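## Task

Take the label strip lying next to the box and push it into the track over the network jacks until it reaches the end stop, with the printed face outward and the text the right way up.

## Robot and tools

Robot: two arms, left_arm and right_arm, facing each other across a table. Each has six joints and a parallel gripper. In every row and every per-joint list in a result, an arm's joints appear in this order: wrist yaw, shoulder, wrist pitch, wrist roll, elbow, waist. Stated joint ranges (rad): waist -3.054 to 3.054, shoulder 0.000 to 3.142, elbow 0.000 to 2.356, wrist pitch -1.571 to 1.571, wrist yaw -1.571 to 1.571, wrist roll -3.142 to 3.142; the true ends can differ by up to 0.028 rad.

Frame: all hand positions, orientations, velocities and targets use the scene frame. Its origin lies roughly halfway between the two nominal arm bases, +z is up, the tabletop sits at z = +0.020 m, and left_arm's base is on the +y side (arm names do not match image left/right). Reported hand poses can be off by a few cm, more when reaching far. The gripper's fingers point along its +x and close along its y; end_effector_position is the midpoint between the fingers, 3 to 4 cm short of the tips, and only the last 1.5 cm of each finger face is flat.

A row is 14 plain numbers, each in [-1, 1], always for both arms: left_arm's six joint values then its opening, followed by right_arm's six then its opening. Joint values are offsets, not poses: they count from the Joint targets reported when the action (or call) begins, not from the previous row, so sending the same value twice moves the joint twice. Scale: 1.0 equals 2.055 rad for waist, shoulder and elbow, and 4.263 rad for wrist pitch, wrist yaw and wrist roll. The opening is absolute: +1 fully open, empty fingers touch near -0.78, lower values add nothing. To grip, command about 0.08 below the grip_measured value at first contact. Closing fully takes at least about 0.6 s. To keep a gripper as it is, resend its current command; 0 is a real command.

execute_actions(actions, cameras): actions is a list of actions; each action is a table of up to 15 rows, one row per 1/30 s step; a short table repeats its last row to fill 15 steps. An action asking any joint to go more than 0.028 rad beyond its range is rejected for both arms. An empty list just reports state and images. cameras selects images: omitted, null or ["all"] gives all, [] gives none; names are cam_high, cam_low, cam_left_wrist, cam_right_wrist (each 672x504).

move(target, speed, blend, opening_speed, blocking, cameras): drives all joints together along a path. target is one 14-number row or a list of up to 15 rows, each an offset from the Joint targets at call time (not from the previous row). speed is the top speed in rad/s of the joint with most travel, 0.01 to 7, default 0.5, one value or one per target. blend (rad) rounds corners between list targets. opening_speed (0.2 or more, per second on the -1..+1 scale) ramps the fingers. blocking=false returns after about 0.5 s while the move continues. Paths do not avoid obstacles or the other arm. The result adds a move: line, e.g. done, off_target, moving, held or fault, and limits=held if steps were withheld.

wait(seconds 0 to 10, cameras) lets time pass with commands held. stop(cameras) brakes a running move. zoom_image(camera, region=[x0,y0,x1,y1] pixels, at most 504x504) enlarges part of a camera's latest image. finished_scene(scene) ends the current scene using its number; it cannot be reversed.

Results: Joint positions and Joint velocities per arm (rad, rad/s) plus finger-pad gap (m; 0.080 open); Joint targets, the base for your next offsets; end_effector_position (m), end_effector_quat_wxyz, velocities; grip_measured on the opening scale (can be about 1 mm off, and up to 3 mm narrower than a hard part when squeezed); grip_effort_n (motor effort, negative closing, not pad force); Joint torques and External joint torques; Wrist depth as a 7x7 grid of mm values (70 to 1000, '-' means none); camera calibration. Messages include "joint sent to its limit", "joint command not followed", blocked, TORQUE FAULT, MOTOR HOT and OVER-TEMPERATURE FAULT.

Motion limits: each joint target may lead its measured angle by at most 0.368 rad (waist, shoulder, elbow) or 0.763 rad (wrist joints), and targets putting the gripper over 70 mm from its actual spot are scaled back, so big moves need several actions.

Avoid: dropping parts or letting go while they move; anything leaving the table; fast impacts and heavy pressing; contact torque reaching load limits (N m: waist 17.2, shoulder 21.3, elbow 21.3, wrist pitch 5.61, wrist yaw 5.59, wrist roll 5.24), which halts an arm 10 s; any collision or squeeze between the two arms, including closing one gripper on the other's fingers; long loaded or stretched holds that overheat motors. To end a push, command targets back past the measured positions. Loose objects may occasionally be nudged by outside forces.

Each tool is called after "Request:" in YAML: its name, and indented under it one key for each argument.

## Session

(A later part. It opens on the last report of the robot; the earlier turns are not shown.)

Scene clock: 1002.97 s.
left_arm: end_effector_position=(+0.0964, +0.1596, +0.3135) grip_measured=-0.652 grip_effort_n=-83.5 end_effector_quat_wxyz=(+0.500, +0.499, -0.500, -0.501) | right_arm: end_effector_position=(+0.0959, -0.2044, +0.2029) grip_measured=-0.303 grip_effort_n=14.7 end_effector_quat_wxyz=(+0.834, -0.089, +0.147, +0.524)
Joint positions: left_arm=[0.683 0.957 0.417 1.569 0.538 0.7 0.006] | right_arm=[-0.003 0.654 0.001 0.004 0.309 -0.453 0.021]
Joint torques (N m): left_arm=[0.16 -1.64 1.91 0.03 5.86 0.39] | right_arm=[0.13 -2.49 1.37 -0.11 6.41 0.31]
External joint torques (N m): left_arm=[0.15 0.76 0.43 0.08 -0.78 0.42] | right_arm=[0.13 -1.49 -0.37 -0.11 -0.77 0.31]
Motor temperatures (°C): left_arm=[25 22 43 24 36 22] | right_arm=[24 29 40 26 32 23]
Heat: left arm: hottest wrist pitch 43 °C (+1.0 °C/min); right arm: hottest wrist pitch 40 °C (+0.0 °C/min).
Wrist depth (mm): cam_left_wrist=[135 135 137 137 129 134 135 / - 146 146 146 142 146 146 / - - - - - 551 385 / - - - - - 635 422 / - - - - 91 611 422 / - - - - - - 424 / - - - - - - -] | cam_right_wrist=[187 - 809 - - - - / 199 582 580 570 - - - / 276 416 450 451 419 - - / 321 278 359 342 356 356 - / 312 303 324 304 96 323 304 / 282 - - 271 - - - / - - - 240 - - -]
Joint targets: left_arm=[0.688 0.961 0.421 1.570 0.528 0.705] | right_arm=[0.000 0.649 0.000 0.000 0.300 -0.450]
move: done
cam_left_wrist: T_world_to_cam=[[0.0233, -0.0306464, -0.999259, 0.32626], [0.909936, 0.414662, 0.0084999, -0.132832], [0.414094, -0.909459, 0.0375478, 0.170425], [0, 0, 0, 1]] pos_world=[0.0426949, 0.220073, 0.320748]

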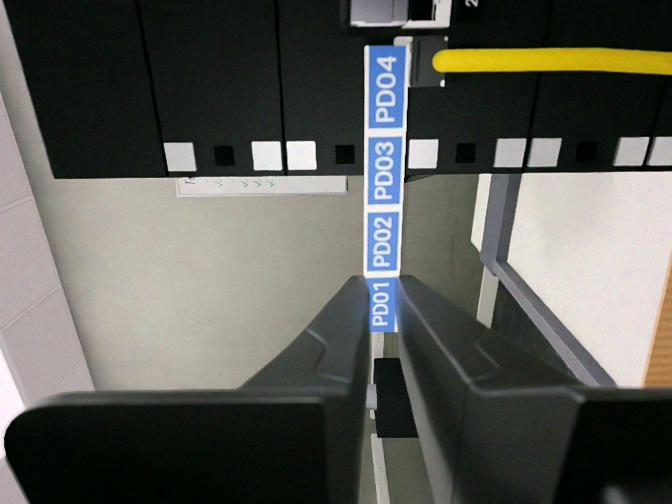

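Request:
move:
  target: [-0.02029, -0.00788, -0.00169, 0, 0, -0.04209, -0.7, 0, 0, 0, 0, 0, 0, -0.3]
  speed: 0.06
  cameras: ["cam_left_wrist"]

Request:
zoom_image:
  camera: "cam_left_wrist"
  region: [345, 0, 425, 80]

Scene clock: 1059.30 s.
left_arm: end_effector_position=(+0.0846, +0.1513, +0.3134) grip_measured=-0.652 grip_effort_n=-83.5 end_effector_quat_wxyz=(+0.500, +0.499, -0.499, -0.502) | right_arm: end_effector_position=(+0.0959, -0.2044, +0.2029) grip_measured=-0.303 grip_effort_n=14.7 end_effector_quat_wxyz=(+0.834, -0.089, +0.147, +0.524)
Joint positions: left_arm=[0.606 0.954 0.413 1.569 0.538 0.623 0.006] | right_arm=[-0.003 0.654 0.001 0.004 0.309 -0.453 0.021]
Joint torques (N m): left_arm=[-0.16 -3.38 1.69 0.03 5.86 -0.37] | right_arm=[0.12 -2.43 1.4 -0.11 6.37 0.26]
External joint torques (N m): left_arm=[-0.16 -1.02 0.19 0.08 -0.78 -0.38] | right_arm=[0.12 -1.41 -0.34 -0.11 -0.8 0.28]
Heat: left arm: hottest wrist pitch 44 °C (+2.0 °C/min); right arm: hottest wrist pitch 40 °C (+0.0 °C/min).
Wrist depth (mm): cam_left_wrist=[127 129 129 95 127 129 130 / 138 137 138 138 116 137 137 / - 147 147 147 147 147 147 / - - - - - 640 421 / - - - - 91 594 423 / - - - - - - 423 / - - - - - - -] | cam_right_wrist=[186 - 817 - - - - / 199 590 585 564 - - - / 274 418 451 449 417 - - / 321 279 358 341 356 354 - / 312 301 325 304 96 321 302 / 280 - - 272 - - - / - - - 240 - - -]
Joint targets: left_arm=[0.602 0.945 0.414 1.570 0.528 0.618] | right_arm=[0.000 0.649 0.000 0.000 0.300 -0.450]
move: done
cam_left_wrist: T_world_to_cam=[[0.0224663, -0.0293904, -0.999316, 0.326059], [0.910446, 0.413545, 0.00830575, -0.118502], [0.413018, -0.910009, 0.0360492, 0.168443], [0, 0, 0, 1]] pos_world=[0.0309944, 0.211873, 0.320747]

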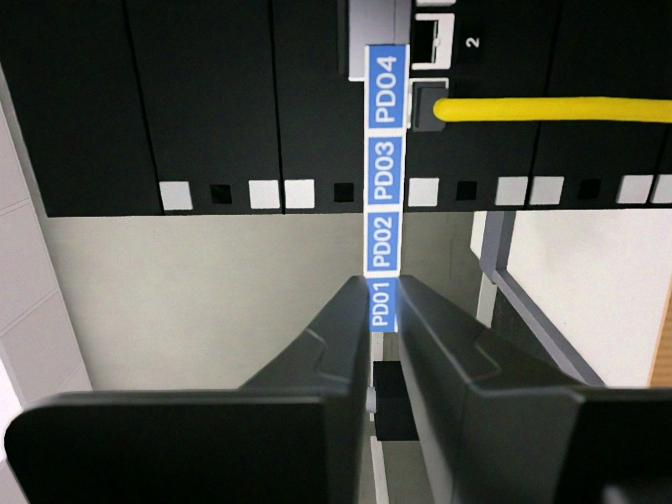

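Scaled by 6.300.

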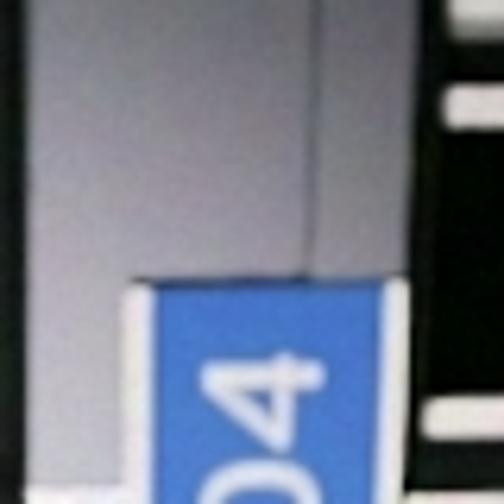

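Request:
move:
  target: [-0.00218, 0.01231, 0.00162, 0, 0.01723, -0.00453, -0.7, 0, 0, 0, 0, 0, 0, -0.3]
  speed: 0.03
  cameras: ["cam_left_wrist"]

Request:
zoom_image:
  camera: "cam_left_wrist"
  region: [345, 0, 425, 90]

Scene clock: 1084.13 s.
left_arm: end_effector_position=(+0.0844, +0.1485, +0.3136) grip_measured=-0.652 grip_effort_n=-83.5 end_effector_quat_wxyz=(+0.500, +0.499, -0.499, -0.503) | right_arm: end_effector_position=(+0.0959, -0.2044, +0.2029) grip_measured=-0.303 grip_effort_n=14.7 end_effector_quat_wxyz=(+0.834, -0.089, +0.147, +0.524)
Joint positions: left_arm=[0.597 0.966 0.417 1.569 0.545 0.613 0.006] | right_arm=[-0.003 0.654 0.001 0.004 0.309 -0.453 0.021]
Joint torques (N m): left_arm=[-0.15 -1.66 1.95 0.03 9.43 -0.29] | right_arm=[0.13 -2.4 1.4 -0.13 6.39 0.26]
External joint torques (N m): left_arm=[-0.15 0.76 0.46 0.08 2.83 -0.29] | right_arm=[0.13 -1.44 -0.31 -0.13 -0.67 0.25]
Heat: left arm: hottest wrist pitch 42 °C (-2.0 °C/min); right arm: hottest wrist pitch 40 °C (+0.0 °C/min).
Wrist depth (mm): cam_left_wrist=[- 126 127 125 124 127 127 / 135 135 135 135 113 134 132 / 147 145 145 143 145 144 145 / - - - - - 626 420 / - - - - 91 594 422 / - - - - - - 419 / - - - - - - -] | cam_right_wrist=[187 - 813 - - - - / 199 583 583 561 - - - / 276 419 456 456 415 - - / 319 278 360 341 357 354 - / 311 301 325 303 96 320 302 / 282 - - 271 - - - / - - - 239 - - -]
Joint targets: left_arm=[0.592 0.971 0.421 1.570 0.564 0.609] | right_arm=[0.000 0.649 0.000 0.000 0.300 -0.450]
move: done
cam_left_wrist: T_world_to_cam=[[0.0216671, -0.0281051, -0.99937, 0.326151], [0.910417, 0.413612, 0.00810659, -0.117073], [0.413124, -0.910019, 0.0345491, 0.166354], [0, 0, 0, 1]] pos_world=[0.0307937, 0.208975, 0.321147]

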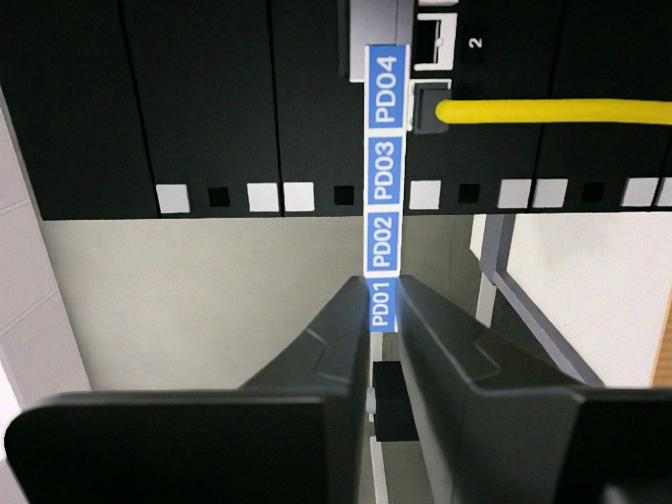

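Scaled by 5.600.

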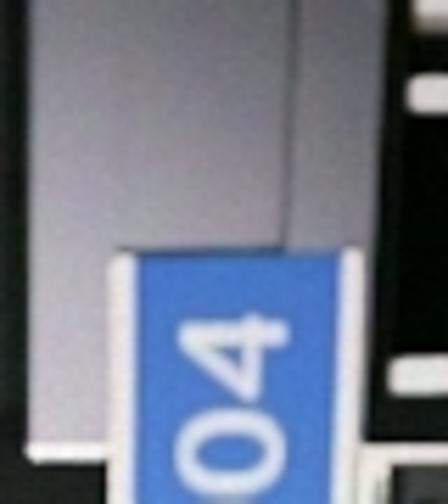

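Request:
execute_actions:
  actions: []
  cameras: ["cam_left_wrist"]

Request:
zoom_image:
  camera: "cam_left_wrist"
  region: [345, 0, 435, 90]

Scene clock: 1119.67 s.
left_arm: end_effector_position=(+0.0845, +0.1484, +0.3136) grip_measured=-0.652 grip_effort_n=-83.5 end_effector_quat_wxyz=(+0.500, +0.499, -0.499, -0.503) | right_arm: end_effector_position=(+0.0959, -0.2044, +0.2029) grip_measured=-0.303 grip_effort_n=14.7 end_effector_quat_wxyz=(+0.834, -0.089, +0.147, +0.524)
Joint names: [wrist yaw, shoulder, wrist pitch, wrist roll, elbow, waist]
Joint positions: left_arm=[0.597 0.966 0.417 1.569 0.545 0.613 0.006] | right_arm=[-0.003 0.654 0.001 0.004 0.309 -0.453 0.021]
Joint velocities: within noise
Joint torques (N m): left_arm=[-0.15 -1.72 1.96 0.03 9.39 -0.31] | right_arm=[0.11 -2.42 1.4 -0.14 6.4 0.33]
External joint torques (N m): left_arm=[-0.15 0.68 0.48 0.08 2.83 -0.31] | right_arm=[0.12 -1.4 -0.34 -0.14 -0.79 0.3]
Motor temperatures (°C): left_arm=[25 22 44 24 44 22] | right_arm=[24 27 41 26 32 23]
Heat: left arm: hottest elbow 44 °C (+9.1 °C/min); right arm: hottest wrist pitch 41 °C (+1.0 °C/min).
Wrist depth (mm): cam_left_wrist=[- 126 127 125 124 127 127 / 135 135 135 135 113 134 132 / 146 145 144 143 145 144 146 / - - - - - 635 420 / - - - - 91 593 422 / - - - - - - 422 / - - - - - - -] | cam_right_wrist=[187 - 808 - - - - / 200 587 585 568 - - - / 276 416 456 453 420 - - / 321 277 359 341 354 354 - / 312 301 325 304 96 320 303 / 281 - - 271 - - - / - - - 240 - - -]
Joint targets: left_arm=[0.592 0.971 0.421 1.570 0.564 0.609] | right_arm=[0.000 0.649 0.000 0.000 0.300 -0.450]
Tool commands: left_gripper/opening=-0.7 right_gripper/opening=-0.3
camera_calibration:
cam_left_wrist: T_world_to_cam=[[0.0216671, -0.0281051, -0.99937, 0.326151], [0.910417, 0.413612, 0.00810659, -0.117073], [0.413124, -0.910019, 0.0345491, 0.166354], [0, 0, 0, 1]] pos_world=[0.0307937, 0.208975, 0.321147]
Images, in order (width x height): cam_left_wrist 672x504.

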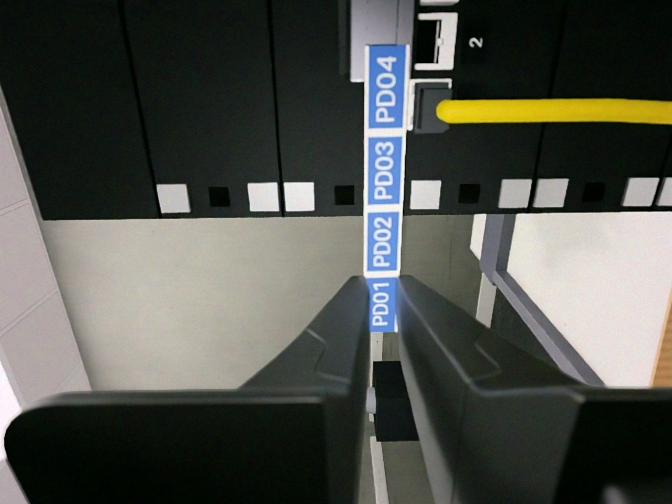

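Scaled by 5.600.

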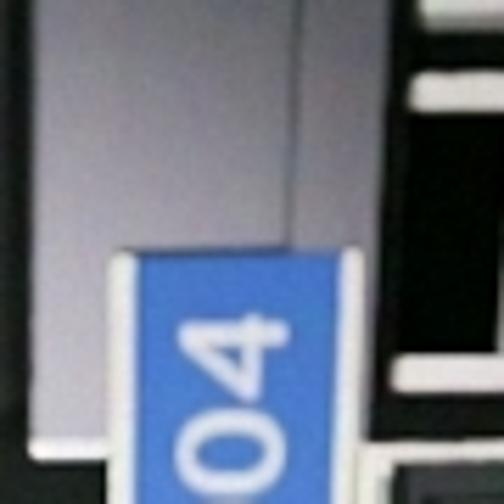

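Request:
move:
  target: [-0.00071, 0.00182, -0.00012, 0, 0.00208, -0.00148, -0.7, 0, 0, 0, 0, 0, 0, -0.3]
  cameras: []

Scene clock: 1142.97 s.
left_arm: end_effector_position=(+0.0844, +0.1475, +0.3143) grip_measured=-0.652 grip_effort_n=-83.5 end_effector_quat_wxyz=(+0.500, +0.499, -0.499, -0.503) | right_arm: end_effector_position=(+0.0959, -0.2044, +0.2029) grip_measured=-0.303 grip_effort_n=14.7 end_effector_quat_wxyz=(+0.834, -0.089, +0.147, +0.524)
Joint positions: left_arm=[0.594 0.97 0.417 1.569 0.549 0.61 0.006] | right_arm=[-0.003 0.654 0.001 0.004 0.309 -0.453 0.021]
Joint torques (N m): left_arm=[-0.16 -1.71 1.91 0.03 9.51 -0.32] | right_arm=[0.11 -2.43 1.41 -0.12 6.44 0.25]
External joint torques (N m): left_arm=[-0.17 0.68 0.43 0.08 2.95 -0.31] | right_arm=[0.12 -1.4 -0.35 -0.12 -0.77 0.25]
Heat: left arm: hottest elbow 46 °C (+11.0 °C/min); right arm: hottest wrist pitch 41 °C (+1.0 °C/min).
Wrist depth (mm): cam_left_wrist=[- 126 126 126 123 126 126 / 134 134 134 134 109 131 131 / 145 144 144 141 144 144 145 / - - - - - 634 422 / - - - - 91 591 422 / - - - - - - 425 / - - - - - - -] | cam_right_wrist=[187 - 813 - - - - / 199 583 578 568 - - - / 276 419 451 452 421 - - / 322 278 358 341 356 357 - / 312 303 324 303 96 321 302 / 281 - - 272 - - - / - - - 240 - - -]
Joint targets: left_arm=[0.589 0.974 0.420 1.570 0.568 0.606] | right_arm=[0.000 0.649 0.000 0.000 0.300 -0.450]
move: done

Request:
move:
  target: [-0.0005, 0.0015, 0.00044, 0, 0.00058, -0.00104, -0.7, 0, 0, 0, 0, 0, 0, -0.3]
  cameras: []

Scene clock: 1148.93 s.
left_arm: end_effector_position=(+0.0844, +0.1468, +0.3142) grip_measured=-0.652 grip_effort_n=-83.5 end_effector_quat_wxyz=(+0.500, +0.499, -0.499, -0.503) | right_arm: end_effector_position=(+0.0959, -0.2044, +0.2029) grip_measured=-0.303 grip_effort_n=14.7 end_effector_quat_wxyz=(+0.834, -0.089, +0.147, +0.524)
Joint positions: left_arm=[0.592 0.973 0.418 1.569 0.55 0.608 0.006] | right_arm=[-0.003 0.654 0.001 0.004 0.309 -0.453 0.021]
Joint torques (N m): left_arm=[-0.16 -1.72 1.96 0.03 9.5 -0.32] | right_arm=[0.15 -2.43 1.39 -0.12 6.37 0.26]
External joint torques (N m): left_arm=[-0.16 0.78 0.45 0.08 2.85 -0.31] | right_arm=[0.16 -1.4 -0.35 -0.13 -0.79 0.25]
Heat: left arm: hottest elbow 45 °C (+8.0 °C/min); right arm: hottest wrist pitch 41 °C (+0.0 °C/min).
Wrist depth (mm): cam_left_wrist=[- 125 125 124 122 126 126 / 133 133 133 133 105 131 131 / 144 143 143 141 143 144 144 / - - - - - 632 421 / - - - - 91 593 424 / - - - - - - 445 / - - - - - - -] | cam_right_wrist=[187 - 806 - - - - / 199 582 590 567 - - - / 277 414 454 456 416 - - / 322 277 357 341 357 356 - / 313 302 325 304 96 322 301 / 282 - - 272 - - - / - - - 241 - - -]
Joint targets: left_arm=[0.587 0.977 0.422 1.570 0.569 0.604] | right_arm=[0.000 0.649 0.000 0.000 0.300 -0.450]
move: done

Request:
move:
  target: [-0.0005, 0.0015, 0.00044, 0, 0.00058, -0.00104, -0.7, 0, 0, 0, 0, 0, 0, -0.3]
  cameras: ["cam_left_wrist"]

Request:
zoom_image:
  camera: "cam_left_wrist"
  region: [345, 0, 435, 90]

Scene clock: 1154.07 s.
left_arm: end_effector_position=(+0.0844, +0.1461, +0.3142) grip_measured=-0.652 grip_effort_n=-83.5 end_effector_quat_wxyz=(+0.500, +0.499, -0.499, -0.503) | right_arm: end_effector_position=(+0.0959, -0.2044, +0.2029) grip_measured=-0.303 grip_effort_n=14.7 end_effector_quat_wxyz=(+0.834, -0.089, +0.147, +0.524)
Joint positions: left_arm=[0.589 0.976 0.42 1.569 0.551 0.606 0.006] | right_arm=[-0.003 0.654 0.001 0.004 0.309 -0.453 0.021]
Joint torques (N m): left_arm=[-0.17 -1.75 1.96 0.02 9.48 -0.34] | right_arm=[0.12 -2.44 1.38 -0.12 6.4 0.3]
External joint torques (N m): left_arm=[-0.18 0.76 0.45 0.07 2.85 -0.3] | right_arm=[0.12 -1.4 -0.37 -0.12 -0.82 0.31]
Heat: left arm: hottest elbow 45 °C (+6.1 °C/min); right arm: hottest wrist pitch 41 °C (+0.0 °C/min).
Wrist depth (mm): cam_left_wrist=[- 124 124 - 122 125 125 / 132 132 133 133 105 130 130 / 143 142 142 140 143 143 144 / - - - - - 628 420 / - - - - 91 590 420 / - - - - - - 425 / - - - - - - -] | cam_right_wrist=[188 - 816 - - - - / 199 588 584 562 - - - / 274 418 453 451 419 - - / 321 279 356 341 354 356 - / 313 303 325 304 96 321 301 / 282 - - 272 - - - / - - - 240 - - -]
Joint targets: left_arm=[0.585 0.980 0.424 1.570 0.570 0.602] | right_arm=[0.000 0.649 0.000 0.000 0.300 -0.450]
move: done
cam_left_wrist: T_world_to_cam=[[0.0216671, -0.0281051, -0.99937, 0.326683], [0.910417, 0.413612, 0.00810659, -0.116085], [0.413124, -0.910019, 0.0345491, 0.164149], [0, 0, 0, 1]] pos_world=[0.0307937, 0.206575, 0.321747]

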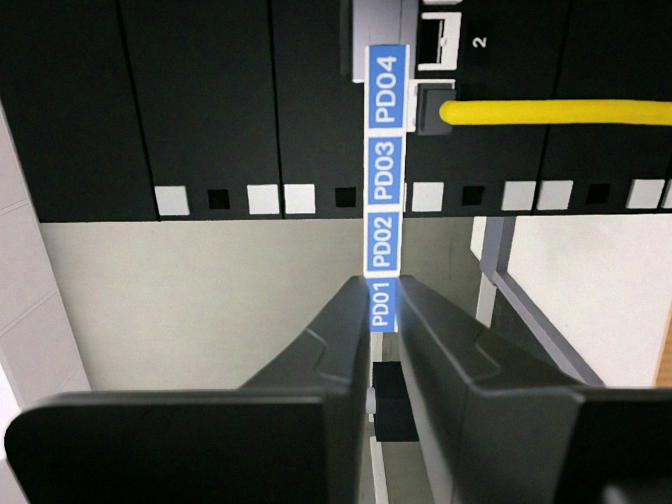

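Scaled by 5.600.

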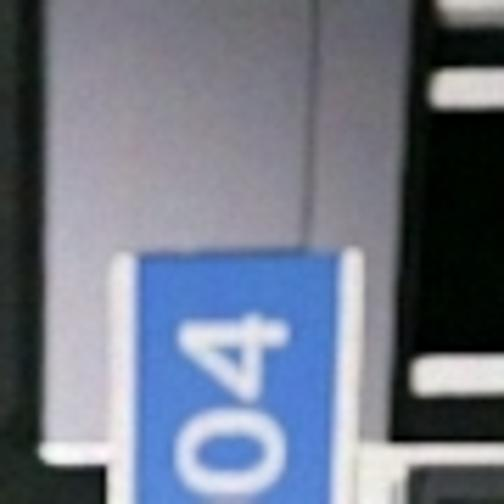

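Request:
move:
  target: [-0.0005, 0.00136, 0.00012, 0, 0.00111, -0.00104, -0.7, 0, 0, 0, 0, 0, 0, -0.3]
  cameras: ["cam_left_wrist"]

Request:
zoom_image:
  camera: "cam_left_wrist"
  region: [345, 0, 435, 90]

Scene clock: 1171.47 s.
left_arm: end_effector_position=(+0.0844, +0.1454, +0.3145) grip_measured=-0.652 grip_effort_n=-83.5 end_effector_quat_wxyz=(+0.500, +0.499, -0.499, -0.503) | right_arm: end_effector_position=(+0.0959, -0.2044, +0.2029) grip_measured=-0.303 grip_effort_n=14.7 end_effector_quat_wxyz=(+0.834, -0.089, +0.147, +0.524)
Joint positions: left_arm=[0.588 0.978 0.421 1.569 0.554 0.604 0.006] | right_arm=[-0.003 0.654 0.001 0.004 0.309 -0.453 0.021]
Joint torques (N m): left_arm=[-0.15 -1.72 1.96 0.02 9.45 -0.29] | right_arm=[0.11 -2.4 1.39 -0.11 6.37 0.36]
External joint torques (N m): left_arm=[-0.16 0.8 0.46 0.07 2.82 -0.28] | right_arm=[0.12 -1.38 -0.35 -0.11 -0.81 0.34]
Heat: left arm: hottest elbow 47 °C (+4.0 °C/min); right arm: hottest wrist pitch 41 °C (+0.0 °C/min).
Wrist depth (mm): cam_left_wrist=[- 125 124 124 121 124 125 / 132 132 132 132 107 129 129 / 141 141 142 141 142 142 143 / - - - - - 634 421 / - - - - 91 592 422 / - - - - - - 423 / - - - - - - -] | cam_right_wrist=[186 - 814 - - - - / 199 583 587 561 - - - / 275 419 453 455 423 - - / 320 276 360 340 356 354 - / 312 302 325 304 96 323 302 / 280 - - 271 - - - / - - - 241 - - -]
Joint targets: left_arm=[0.583 0.983 0.425 1.570 0.573 0.600] | right_arm=[0.000 0.649 0.000 0.000 0.300 -0.450]
move: done
cam_left_wrist: T_world_to_cam=[[0.0216671, -0.0281051, -0.99937, 0.326963], [0.910417, 0.413612, 0.00810659, -0.115798], [0.413124, -0.910019, 0.0345491, 0.163502], [0, 0, 0, 1]] pos_world=[0.0307937, 0.205875, 0.322047]

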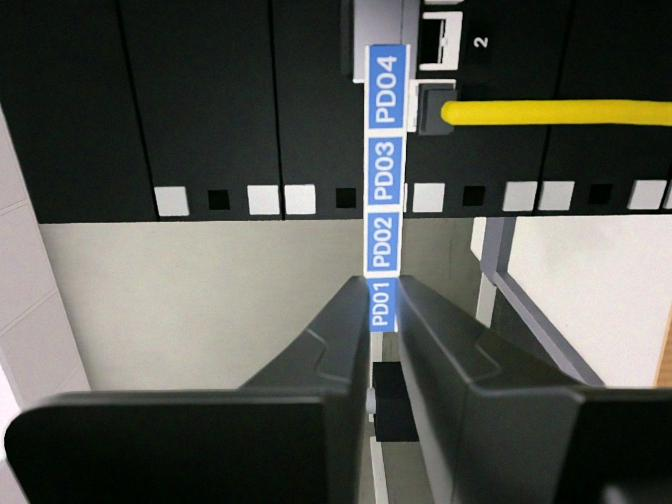

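Scaled by 5.600.

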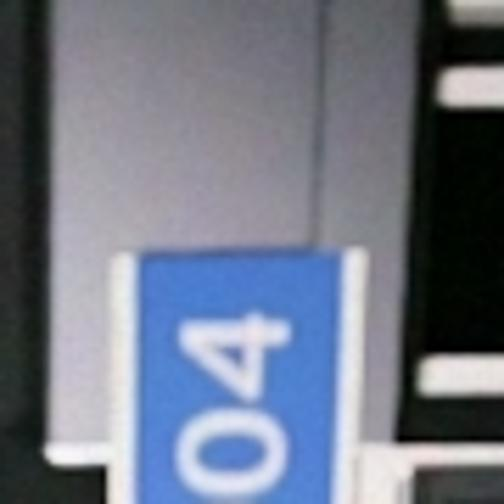

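Request:
move:
  target: [-0.0005, 0.0015, 0.00044, 0, 0.00058, -0.00104, -0.7, 0, 0, 0, 0, 0, 0, -0.3]
  cameras: []

Request:
move:
  target: [-0.0005, 0.0015, 0.00044, 0, 0.00058, -0.00104, -0.7, 0, 0, 0, 0, 0, 0, -0.3]
  cameras: ["cam_left_wrist"]

Request:
zoom_image:
  camera: "cam_left_wrist"
  region: [345, 0, 435, 90]

Scene clock: 1186.27 s.
left_arm: end_effector_position=(+0.0845, +0.1447, +0.3145) grip_measured=-0.652 grip_effort_n=-83.5 end_effector_quat_wxyz=(+0.500, +0.499, -0.499, -0.503) | right_arm: end_effector_position=(+0.0959, -0.2044, +0.2029) grip_measured=-0.303 grip_effort_n=14.7 end_effector_quat_wxyz=(+0.834, -0.089, +0.147, +0.524)
Joint positions: left_arm=[0.585 0.982 0.423 1.569 0.555 0.602 0.006] | right_arm=[-0.003 0.654 0.001 0.004 0.309 -0.453 0.021]
Joint torques (N m): left_arm=[-0.16 -1.76 1.96 0.02 9.46 -0.32] | right_arm=[0.12 -2.46 1.38 -0.14 6.37 0.29]
External joint torques (N m): left_arm=[-0.17 0.75 0.46 0.07 2.86 -0.32] | right_arm=[0.12 -1.44 -0.36 -0.14 -0.81 0.29]
Heat: left arm: hottest wrist pitch 47 °C (+3.0 °C/min); right arm: hottest wrist pitch 41 °C (+0.0 °C/min).
Wrist depth (mm): cam_left_wrist=[- 124 125 122 119 124 124 / 131 131 132 130 106 129 129 / 141 141 141 141 141 141 142 / - - - - - 634 424 / - - - - 91 597 422 / - - - - - - 425 / - - - - - - -] | cam_right_wrist=[186 - 815 - - - - / 200 584 588 561 - - - / 277 420 450 450 420 - - / 320 278 360 340 357 355 - / 313 302 325 305 96 321 303 / 280 - - 273 - - - / - - - 239 - - -]
Joint targets: left_arm=[0.581 0.986 0.426 1.570 0.574 0.598] | right_arm=[0.000 0.649 0.000 0.000 0.300 -0.450]
move: done

Scene clock: 1186.97 s.
left_arm: end_effector_position=(+0.0844, +0.1440, +0.3145) grip_measured=-0.652 grip_effort_n=-83.5 end_effector_quat_wxyz=(+0.500, +0.499, -0.499, -0.503) | right_arm: end_effector_position=(+0.0959, -0.2044, +0.2029) grip_measured=-0.303 grip_effort_n=14.7 end_effector_quat_wxyz=(+0.834, -0.089, +0.147, +0.524)
Joint positions: left_arm=[0.583 0.985 0.424 1.569 0.556 0.6 0.006] | right_arm=[-0.003 0.654 0.001 0.004 0.309 -0.453 0.021]
Joint torques (N m): left_arm=[-0.19 -1.74 1.97 0.03 9.46 -0.4] | right_arm=[0.13 -2.45 1.4 -0.12 6.39 0.32]
External joint torques (N m): left_arm=[-0.19 0.77 0.48 0.08 2.9 -0.4] | right_arm=[0.14 -1.41 -0.35 -0.12 -0.8 0.31]
Heat: left arm: hottest wrist pitch 47 °C (+3.0 °C/min); right arm: hottest wrist pitch 41 °C (+0.0 °C/min).
Wrist depth (mm): cam_left_wrist=[- 124 124 121 118 123 123 / 130 130 131 129 106 128 128 / 140 140 140 140 141 141 142 / - - - - - 630 423 / - - - - 91 594 423 / - - - - - - 423 / - - - - - - -] | cam_right_wrist=[187 - 819 - - - - / 199 583 584 567 - - - / 275 416 452 454 419 - - / 322 278 358 343 357 355 - / 312 302 324 304 96 320 303 / 280 - - 272 - - - / - - - 240 - - -]
Joint targets: left_arm=[0.579 0.990 0.428 1.570 0.575 0.595] | right_arm=[0.000 0.649 0.000 0.000 0.300 -0.450]
move: done
cam_left_wrist: T_world_to_cam=[[0.0216671, -0.0281051, -0.99937, 0.326824], [0.910417, 0.413612, 0.00810659, -0.115218], [0.413124, -0.910019, 0.0345491, 0.162231], [0, 0, 0, 1]] pos_world=[0.0307937, 0.204475, 0.321947]

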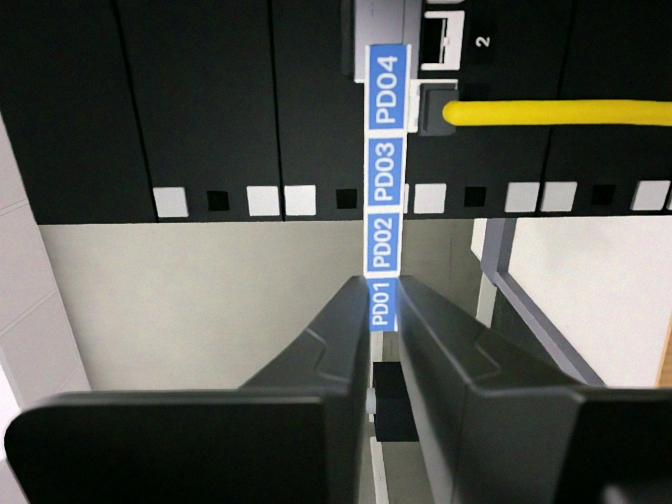

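Scaled by 5.600.

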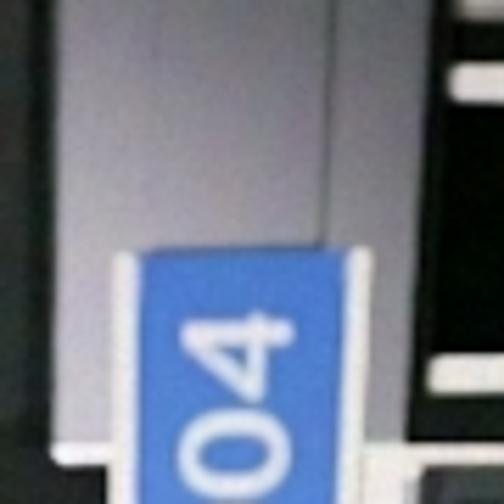

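Request:
zoom_image:
  camera: "cam_left_wrist"
  region: [350, 30, 420, 82]

Request:
zoom_image:
  camera: "cam_left_wrist"
  region: [350, 180, 420, 280]

Scaled by 7.200.

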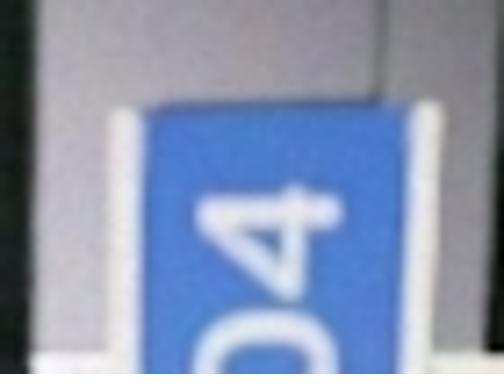

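Scaled by 5.040.

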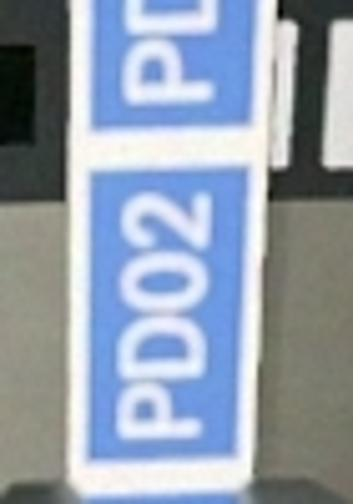

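Request:
move:
  target:
    - [0.005864, 0, 0, 0, 0, 0.012165, -0.7, 0, 0, 0, 0, 0, 0, -0.3]
    - [0.014731, 0.011387, 0.003354, 0, 0.00438, 0.03056, -0.7, 0, 0, 0, 0, 0, 0, -0.3]
  speed: 0.06
  cameras: ["cam_left_wrist"]

Request:
zoom_image:
  camera: "cam_left_wrist"
  region: [345, 0, 435, 90]

Scene clock: 1239.83 s.
left_arm: end_effector_position=(+0.0956, +0.1462, +0.3143) grip_measured=-0.652 grip_effort_n=-83.5 end_effector_quat_wxyz=(+0.500, +0.499, -0.498, -0.502) | right_arm: end_effector_position=(+0.0959, -0.2044, +0.2029) grip_measured=-0.303 grip_effort_n=14.7 end_effector_quat_wxyz=(+0.834, -0.089, +0.147, +0.524)
Joint positions: left_arm=[0.636 1.008 0.439 1.569 0.565 0.654 0.006] | right_arm=[-0.003 0.654 0.001 0.004 0.309 -0.453 0.021]
Joint torques (N m): left_arm=[0.14 -1.92 1.95 0.03 9.5 0.45] | right_arm=[0.12 -2.42 1.4 -0.12 6.4 0.3]
External joint torques (N m): left_arm=[0.14 0.72 0.47 0.08 2.92 0.42] | right_arm=[0.12 -1.4 -0.35 -0.12 -0.78 0.28]
Heat: left arm: hottest elbow 48 °C (+3.0 °C/min); right arm: hottest wrist pitch 41 °C (+0.0 °C/min).
Wrist depth (mm): cam_left_wrist=[- 124 124 125 117 124 124 / 132 133 133 131 131 133 134 / - 142 142 141 143 143 144 / - - - - - 636 421 / - - - - 91 593 425 / - - - - - - 422 / - - - - - - -] | cam_right_wrist=[186 - 789 - - - - / 199 581 580 569 - - - / 276 418 455 454 417 - - / 321 277 359 342 356 355 - / 312 302 322 303 96 321 303 / 282 - - 271 - - - / - - - 239 - - -]
Joint targets: left_arm=[0.641 1.013 0.442 1.570 0.584 0.658] | right_arm=[0.000 0.649 0.000 0.000 0.300 -0.450]
move: done
cam_left_wrist: T_world_to_cam=[[0.0215152, -0.0281653, -0.999372, 0.326564], [0.909958, 0.414625, 0.0079049, -0.126358], [0.414142, -0.909556, 0.03455, 0.159513], [0, 0, 0, 1]] pos_world=[0.0418934, 0.206675, 0.321847]

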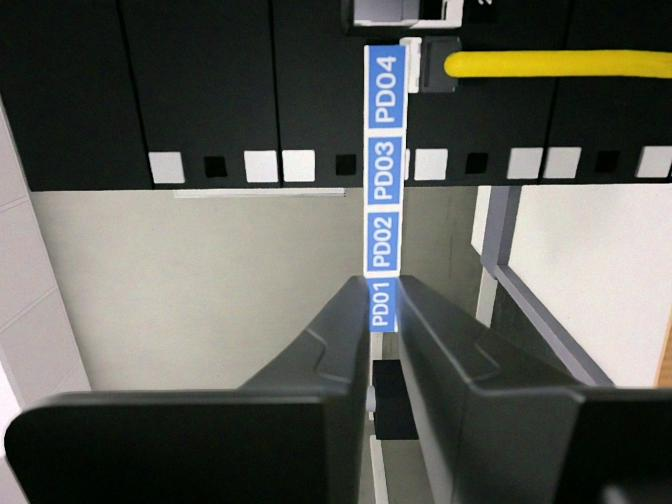

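Scaled by 5.600.

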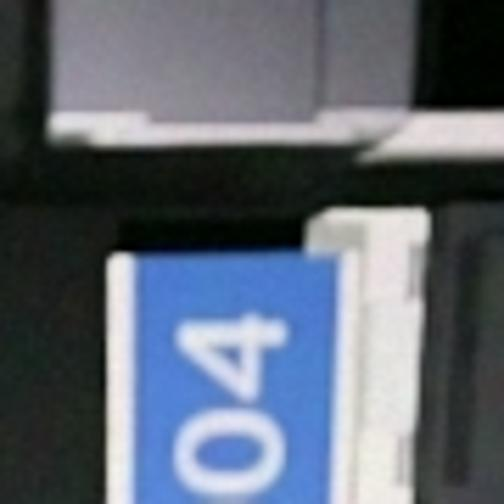

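Request:
zoom_image:
  camera: "cam_left_wrist"
  region: [345, 5, 425, 55]

Scaled by 6.300.

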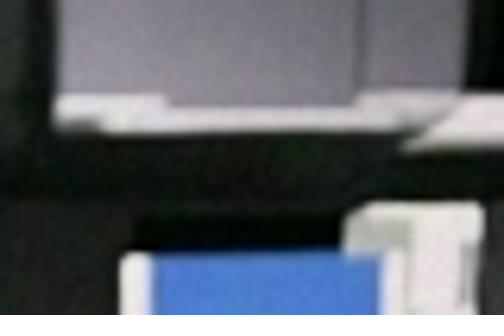

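Request:
move:
  target: [-0.005489, 0.009465, 0.002601, 0, 0.004068, -0.011387, -0.7, 0, 0, 0, 0, 0, 0, -0.3]
  speed: 0.06
  cameras: ["cam_left_wrist"]

Request:
zoom_image:
  camera: "cam_left_wrist"
  region: [345, 5, 425, 55]

Scene clock: 1274.43 s.
left_arm: end_effector_position=(+0.0953, +0.1415, +0.3143) grip_measured=-0.652 grip_effort_n=-83.5 end_effector_quat_wxyz=(+0.500, +0.499, -0.499, -0.503) | right_arm: end_effector_position=(+0.0959, -0.2044, +0.2029) grip_measured=-0.303 grip_effort_n=14.7 end_effector_quat_wxyz=(+0.834, -0.089, +0.147, +0.524)
Joint positions: left_arm=[0.623 1.027 0.45 1.569 0.573 0.639 0.006] | right_arm=[-0.003 0.654 0.001 0.004 0.309 -0.453 0.021]
Joint torques (N m): left_arm=[-0.15 -2.05 1.95 0.04 9.37 -0.31] | right_arm=[0.12 -2.44 1.4 -0.12 6.45 0.33]
External joint torques (N m): left_arm=[-0.17 0.7 0.48 0.09 2.84 -0.27] | right_arm=[0.13 -1.41 -0.36 -0.12 -0.77 0.33]
Heat: left arm: hottest wrist pitch 45 °C (-3.0 °C/min); right arm: hottest wrist pitch 41 °C (+0.0 °C/min).
Wrist depth (mm): cam_left_wrist=[- 122 122 121 113 119 121 / 128 128 129 127 127 129 129 / 139 137 137 136 137 137 368 / - - - - - 634 421 / - - - - 91 589 421 / - - - - - - 423 / - - - - - - -] | cam_right_wrist=[187 - 821 - - - - / 199 584 577 569 - - - / 276 415 451 453 420 - - / 322 278 361 340 358 356 - / 312 301 323 305 96 320 302 / 280 - - 272 - - - / - - - 240 - - -]
Joint targets: left_arm=[0.618 1.032 0.454 1.570 0.592 0.635] | right_arm=[0.000 0.649 0.000 0.000 0.300 -0.450]
move: done
cam_left_wrist: T_world_to_cam=[[0.021576, -0.0281463, -0.999371, 0.32643], [0.910419, 0.41361, 0.00800668, -0.124074], [0.413124, -0.910019, 0.0345489, 0.155457], [0, 0, 0, 1]] pos_world=[0.0416936, 0.201975, 0.321847]

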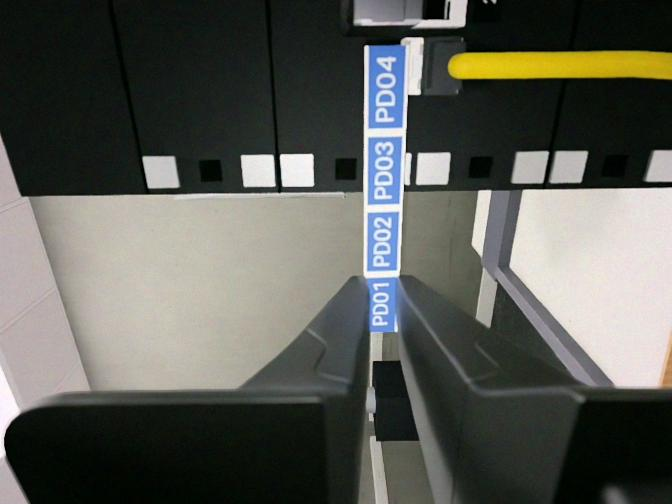

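Scaled by 6.300.

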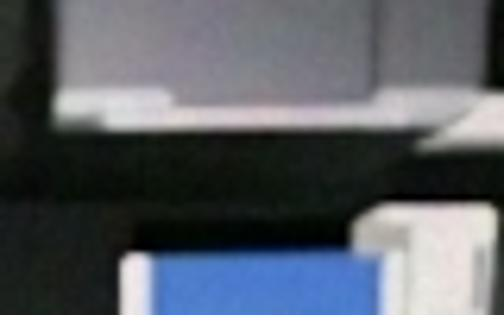

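Request:
move:
  target: [0, -0.005839, 0, 0, -0.012165, 0, -0.7, 0, 0, 0, 0, 0, 0, -0.3]
  speed: 0.06
  cameras: []

Scene clock: 1296.10 s.
left_arm: end_effector_position=(+0.0954, +0.1414, +0.3144) grip_measured=-0.652 grip_effort_n=-83.5 end_effector_quat_wxyz=(+0.500, +0.499, -0.499, -0.502) | right_arm: end_effector_position=(+0.0959, -0.2044, +0.2029) grip_measured=-0.303 grip_effort_n=14.7 end_effector_quat_wxyz=(+0.834, -0.089, +0.147, +0.524)
Joint positions: left_arm=[0.622 1.028 0.45 1.569 0.574 0.639 0.006] | right_arm=[-0.003 0.654 0.001 0.004 0.309 -0.453 0.021]
Joint torques (N m): left_arm=[-0.15 -3.61 1.94 0.03 6.26 -0.33] | right_arm=[0.12 -2.45 1.38 -0.13 6.38 0.27]
External joint torques (N m): left_arm=[-0.16 -0.84 0.46 0.08 -0.3 -0.31] | right_arm=[0.12 -1.44 -0.35 -0.13 -0.77 0.26]
Heat: left arm: hottest elbow 48 °C (+0.0 °C/min); right arm: hottest wrist pitch 41 °C (+0.0 °C/min).
Wrist depth (mm): cam_left_wrist=[- 122 122 120 115 119 121 / 128 128 128 127 127 129 129 / 139 137 137 136 136 137 384 / - - - - - 636 422 / - - - - 91 595 420 / - - - - - - 421 / - - - - - - -] | cam_right_wrist=[187 - 814 - - - - / 200 591 592 563 - - - / 274 417 453 449 418 - - / 319 277 356 341 355 355 - / 312 299 324 302 96 323 304 / 282 - - 271 - - - / - - - 241 - - -]
Joint targets: left_arm=[0.618 1.020 0.454 1.570 0.567 0.635] | right_arm=[0.000 0.649 0.000 0.000 0.300 -0.450]
move: done

Request:
move:
  target: [-0.006768, -0.010706, -0.003284, 0, -0.006083, -0.014039, -0.7, 0, 0, 0, 0, 0, 0, -0.3]
  speed: 0.03
  cameras: ["cam_left_wrist"]

Request:
zoom_image:
  camera: "cam_left_wrist"
  region: [345, 5, 425, 75]

Scene clock: 1306.20 s.
left_arm: end_effector_position=(+0.0885, +0.1413, +0.3145) grip_measured=-0.652 grip_effort_n=-83.5 end_effector_quat_wxyz=(+0.500, +0.499, -0.499, -0.502) | right_arm: end_effector_position=(+0.0959, -0.2044, +0.2029) grip_measured=-0.303 grip_effort_n=14.7 end_effector_quat_wxyz=(+0.834, -0.089, +0.147, +0.524)
Joint positions: left_arm=[0.594 1.008 0.439 1.569 0.565 0.61 0.006] | right_arm=[-0.003 0.654 0.001 0.004 0.309 -0.453 0.021]
Joint torques (N m): left_arm=[-0.17 -3.78 1.69 0.02 5.73 -0.36] | right_arm=[0.12 -2.4 1.4 -0.13 6.43 0.28]
External joint torques (N m): left_arm=[-0.17 -1.13 0.19 0.07 -0.87 -0.35] | right_arm=[0.13 -1.35 -0.36 -0.14 -0.8 0.28]
Heat: left arm: hottest elbow 46 °C (+0.0 °C/min); right arm: hottest wrist pitch 41 °C (+0.0 °C/min).
Wrist depth (mm): cam_left_wrist=[- 122 122 120 118 121 122 / 128 128 128 128 99 129 129 / 137 136 137 136 138 136 140 / - - - - - 634 420 / - - - - 91 584 424 / - - - - - - 427 / - - - - - - -] | cam_right_wrist=[187 - 821 - - - - / 200 585 584 565 - - - / 276 419 455 451 418 - - / 322 278 356 342 357 355 - / 313 302 323 304 96 322 303 / 282 - - 270 - - - / - - - 240 - - -]
Joint targets: left_arm=[0.589 0.998 0.440 1.570 0.555 0.606] | right_arm=[0.000 0.649 0.000 0.000 0.300 -0.450]
move: done
cam_left_wrist: T_world_to_cam=[[0.022046, -0.0287012, -0.999345, 0.326861], [0.910413, 0.41362, 0.00820491, -0.11791], [0.413113, -0.909997, 0.0352486, 0.157938], [0, 0, 0, 1]] pos_world=[0.034894, 0.201874, 0.322047]

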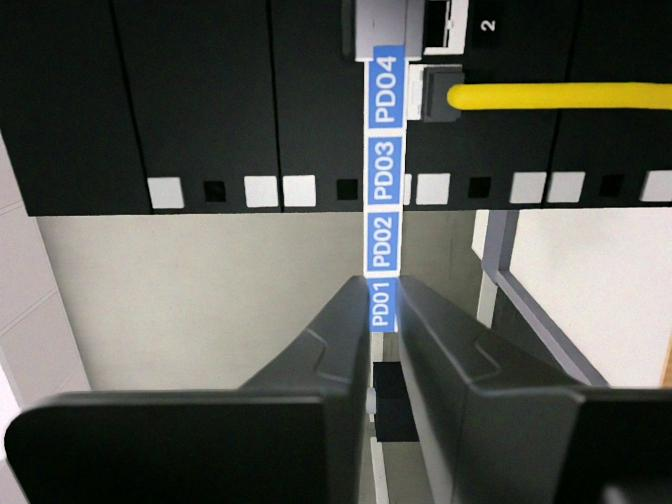

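Scaled by 6.300.

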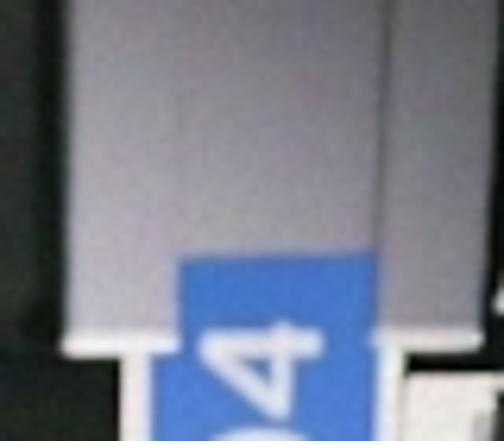

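Request:
move:
  target: [-0.010289, -0.013577, -0.003612, 0, -0.006083, -0.021343, -0.7, 0, 0, 0, 0, 0, 0, -0.3]
  speed: 0.05
  cameras: ["cam_left_wrist"]

Request:
zoom_image:
  camera: "cam_left_wrist"
  region: [345, 30, 425, 170]

Scene clock: 1356.97 s.
left_arm: end_effector_position=(+0.0785, +0.1414, +0.3145) grip_measured=-0.652 grip_effort_n=-83.5 end_effector_quat_wxyz=(+0.500, +0.499, -0.499, -0.502) | right_arm: end_effector_position=(+0.0959, -0.2044, +0.2029) grip_measured=-0.303 grip_effort_n=14.7 end_effector_quat_wxyz=(+0.834, -0.089, +0.147, +0.524)
Joint positions: left_arm=[0.55 0.98 0.424 1.569 0.553 0.566 0.006] | right_arm=[-0.003 0.654 0.001 0.004 0.309 -0.453 0.021]
Joint torques (N m): left_arm=[-0.17 -3.61 1.72 0.03 5.83 -0.37] | right_arm=[0.12 -2.46 1.39 -0.11 6.42 0.3]
External joint torques (N m): left_arm=[-0.18 -1 0.18 0.08 -0.9 -0.36] | right_arm=[0.12 -1.46 -0.34 -0.11 -0.73 0.32]
Motor temperatures (°C): left_arm=[25 24 43 24 37 22] | right_arm=[24 24 41 26 32 23]
Heat: left arm: hottest wrist pitch 43 °C (-3.0 °C/min); right arm: hottest wrist pitch 41 °C (+0.0 °C/min).
Wrist depth (mm): cam_left_wrist=[- 122 122 120 116 121 122 / 128 128 129 128 110 127 127 / 137 137 137 137 140 138 140 / - - - 146 - 629 403 / - - - - 91 593 424 / - - - - - - 424 / - - - - - - -] | cam_right_wrist=[187 - 817 - - - - / 200 581 579 563 - - - / 277 415 456 452 415 - - / 321 277 361 341 358 355 - / 312 301 325 301 96 323 305 / 281 - - 272 - - - / - - - 239 - - -]
Joint targets: left_arm=[0.545 0.970 0.424 1.570 0.542 0.562] | right_arm=[0.000 0.649 0.000 0.000 0.300 -0.450]
move: done
cam_left_wrist: T_world_to_cam=[[0.0223929, -0.0289851, -0.999329, 0.327025], [0.910445, 0.413545, 0.00840652, -0.108855], [0.413023, -0.910022, 0.0356498, 0.16195], [0, 0, 0, 1]] pos_world=[0.0248944, 0.201874, 0.321947]

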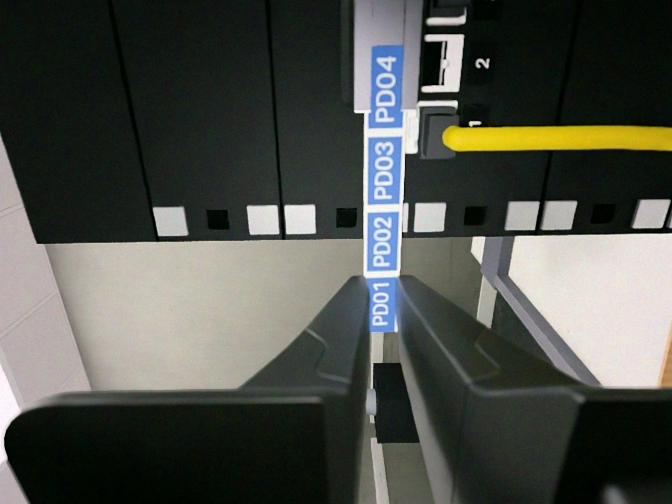

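Scaled by 3.600.

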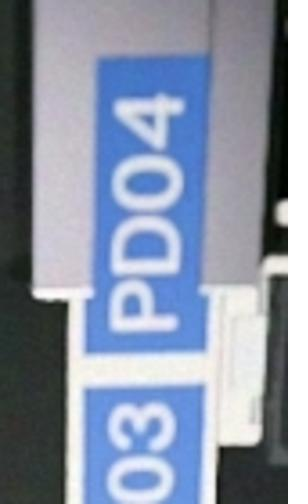

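Request:
move:
  target:
    - [-0.010943, -0.012779, -0.003596, 0, -0.005319, -0.022701, -0.7, 0, 0, 0, 0, 0, 0, -0.3]
    - [-0.022407, -0.024637, -0.007159, 0, -0.009786, -0.046482, -0.7, 0, 0, 0, 0, 0, 0, -0.3]
  speed: 0.05
  blend: 0.02
  cameras: ["cam_left_wrist"]

Request:
zoom_image:
  camera: "cam_left_wrist"
  region: [345, 30, 445, 290]

Scene clock: 1394.43 s.
left_arm: end_effector_position=(+0.0585, +0.1415, +0.3144) grip_measured=-0.652 grip_effort_n=-83.5 end_effector_quat_wxyz=(+0.500, +0.499, -0.499, -0.502) | right_arm: end_effector_position=(+0.0959, -0.2044, +0.2029) grip_measured=-0.303 grip_effort_n=14.7 end_effector_quat_wxyz=(+0.834, -0.089, +0.147, +0.524)
Joint positions: left_arm=[0.454 0.929 0.393 1.569 0.533 0.471 0.006] | right_arm=[-0.003 0.654 0.001 0.004 0.309 -0.453 0.021]
Joint torques (N m): left_arm=[-0.14 -3.21 1.76 0.03 5.86 -0.36] | right_arm=[0.12 -2.44 1.4 -0.12 6.34 0.29]
External joint torques (N m): left_arm=[-0.15 -0.98 0.24 0.08 -0.75 -0.33] | right_arm=[0.11 -1.39 -0.36 -0.13 -0.89 0.31]
Heat: left arm: hottest wrist pitch 45 °C (+1.0 °C/min); right arm: hottest wrist pitch 41 °C (+0.0 °C/min).
Wrist depth (mm): cam_left_wrist=[- 122 122 120 101 119 121 / 128 128 128 127 102 129 129 / 137 137 137 136 127 136 137 / 147 148 148 146 149 149 149 / - - - - 91 592 420 / - - - - - - 425 / - - - - - - -] | cam_right_wrist=[188 - 802 - - - - / 199 579 581 569 - - - / 275 420 453 452 419 - - / 322 276 357 339 357 355 - / 313 302 324 304 96 322 301 / 281 - - 272 - - - / - - - 240 - - -]
Joint targets: left_arm=[0.450 0.920 0.394 1.570 0.522 0.467] | right_arm=[0.000 0.649 0.000 0.000 0.300 -0.450]
move: done
cam_left_wrist: T_world_to_cam=[[0.0228306, -0.0292258, -0.999312, 0.327417], [0.910438, 0.413555, 0.00870533, -0.0907853], [0.413016, -0.91001, 0.0360499, 0.170174], [0, 0, 0, 1]] pos_world=[0.00489473, 0.201974, 0.321848]

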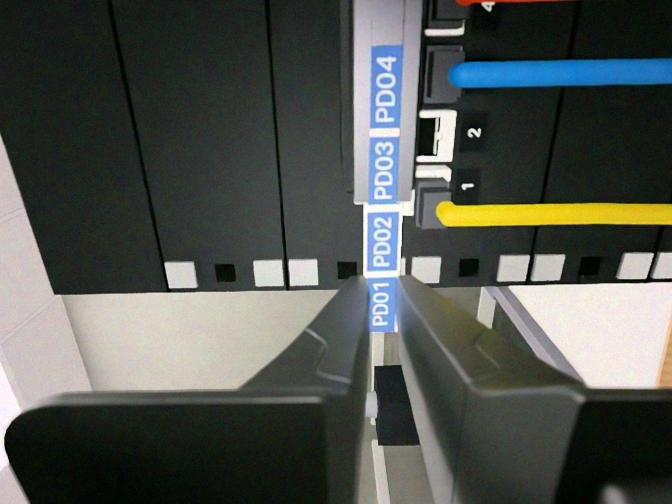

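Scaled by 1.938.

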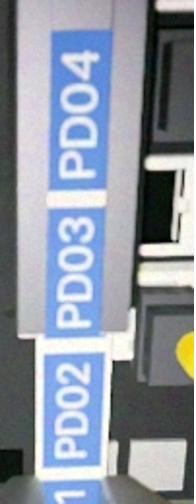

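Request:
move:
  target: [-0.012067, -0.010803, -0.003345, 0, -0.003864, -0.025032, -0.7, 0, 0, 0, 0, 0, 0, -0.3]
  speed: 0.05
  cameras: ["cam_left_wrist"]

Request:
zoom_image:
  camera: "cam_left_wrist"
  region: [335, 30, 485, 300]

Scene clock: 1412.47 s.
left_arm: end_effector_position=(+0.0485, +0.1415, +0.3147) grip_measured=-0.652 grip_effort_n=-83.5 end_effector_quat_wxyz=(+0.499, +0.499, -0.500, -0.502) | right_arm: end_effector_position=(+0.0959, -0.2044, +0.2029) grip_measured=-0.303 grip_effort_n=14.7 end_effector_quat_wxyz=(+0.834, -0.089, +0.147, +0.524)
Joint positions: left_arm=[0.403 0.906 0.379 1.569 0.525 0.419 0.006] | right_arm=[-0.003 0.654 0.001 0.004 0.309 -0.453 0.021]
Joint torques (N m): left_arm=[-0.15 -3.11 1.76 0.03 5.82 -0.3] | right_arm=[0.12 -2.45 1.4 -0.11 6.37 0.29]
External joint torques (N m): left_arm=[-0.15 -0.97 0.22 0.08 -0.85 -0.29] | right_arm=[0.12 -1.45 -0.34 -0.11 -0.78 0.3]
Heat: left arm: hottest wrist pitch 44 °C (+1.0 °C/min); right arm: hottest wrist pitch 41 °C (+0.0 °C/min).
Wrist depth (mm): cam_left_wrist=[- 122 122 120 99 119 118 / 128 128 128 127 100 127 100 / 137 137 137 136 135 138 141 / 147 148 148 146 143 152 147 / - - 155 - 91 558 409 / - - - - - - 425 / - - - - - - -] | cam_right_wrist=[187 - 807 - - - - / 200 585 584 571 - - - / 276 418 452 449 417 - - / 322 279 359 342 355 354 - / 314 301 324 305 96 322 302 / 282 - - 271 - - - / - - - 239 - - -]
Joint targets: left_arm=[0.398 0.898 0.380 1.570 0.514 0.415] | right_arm=[0.000 0.649 0.000 0.000 0.300 -0.450]
move: done
cam_left_wrist: T_world_to_cam=[[0.0231964, -0.0298319, -0.999286, 0.327867], [0.910563, 0.413276, 0.00879928, -0.0816055], [0.412719, -0.910117, 0.0367503, 0.174226], [0, 0, 0, 1]] pos_world=[-0.00520489, 0.202073, 0.321948]

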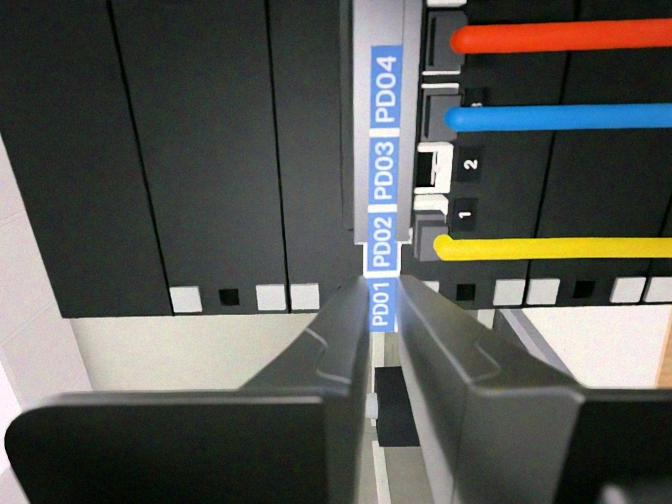

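Scaled by 1.867.

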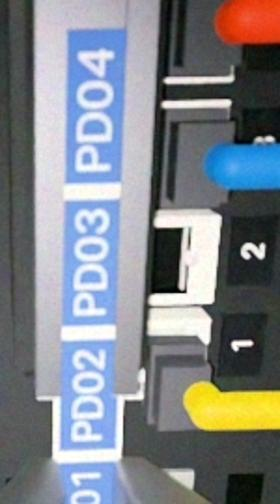

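Request:
move:
  target: [-0.007492, -0.005922, -0.001494, 0, -0.002822, -0.015543, -0.7, 0, 0, 0, 0, 0, 0, -0.3]
  speed: 0.04
  cameras: ["cam_left_wrist"]

Request:
zoom_image:
  camera: "cam_left_wrist"
  region: [335, 200, 435, 340]

Scene clock: 1438.93 s.
left_arm: end_effector_position=(+0.0425, +0.1416, +0.3146) grip_measured=-0.652 grip_effort_n=-83.5 end_effector_quat_wxyz=(+0.500, +0.499, -0.500, -0.501) | right_arm: end_effector_position=(+0.0959, -0.2044, +0.2029) grip_measured=-0.303 grip_effort_n=14.7 end_effector_quat_wxyz=(+0.834, -0.089, +0.147, +0.524)
Joint positions: left_arm=[0.371 0.894 0.373 1.569 0.52 0.387 0.006] | right_arm=[-0.003 0.654 0.001 0.004 0.309 -0.453 0.021]
Joint torques (N m): left_arm=[-0.16 -2.92 1.75 0.04 5.83 -0.36] | right_arm=[0.12 -2.42 1.38 -0.11 6.46 0.28]
External joint torques (N m): left_arm=[-0.17 -0.83 0.19 0.09 -0.84 -0.34] | right_arm=[0.12 -1.42 -0.35 -0.12 -0.69 0.29]
Heat: left arm: hottest wrist pitch 46 °C (+1.0 °C/min); right arm: hottest wrist pitch 41 °C (+0.0 °C/min).
Wrist depth (mm): cam_left_wrist=[- 122 122 121 113 120 - / 128 128 128 127 102 127 127 / 137 137 138 136 135 138 140 / 148 148 148 146 137 149 149 / - 160 157 - 91 527 390 / - - - - - - 428 / - - - - - - -] | cam_right_wrist=[186 - 811 - - - - / 199 576 582 563 - - - / 276 418 452 452 420 - - / 321 278 358 342 357 355 - / 312 302 324 304 96 323 301 / 283 - - 271 - - - / - - - 239 - - -]
Joint targets: left_arm=[0.366 0.885 0.373 1.570 0.508 0.383] | right_arm=[0.000 0.649 0.000 0.000 0.300 -0.450]
move: done
cam_left_wrist: T_world_to_cam=[[0.0237038, -0.0309164, -0.999241, 0.32812], [0.910412, 0.41361, 0.0087996, -0.0762519], [0.413024, -0.909929, 0.0379508, 0.176376], [0, 0, 0, 1]] pos_world=[-0.0112045, 0.202172, 0.321848]

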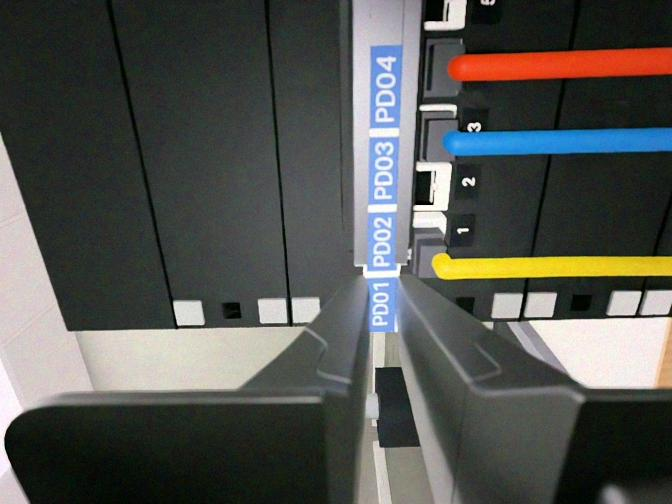

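Scaled by 3.600.

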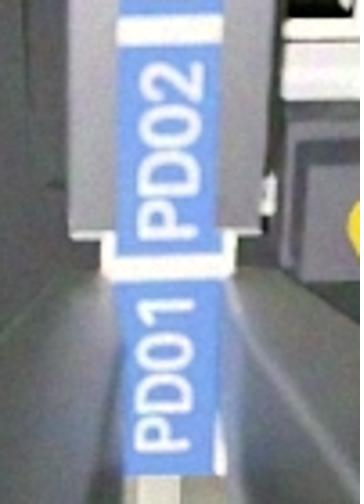

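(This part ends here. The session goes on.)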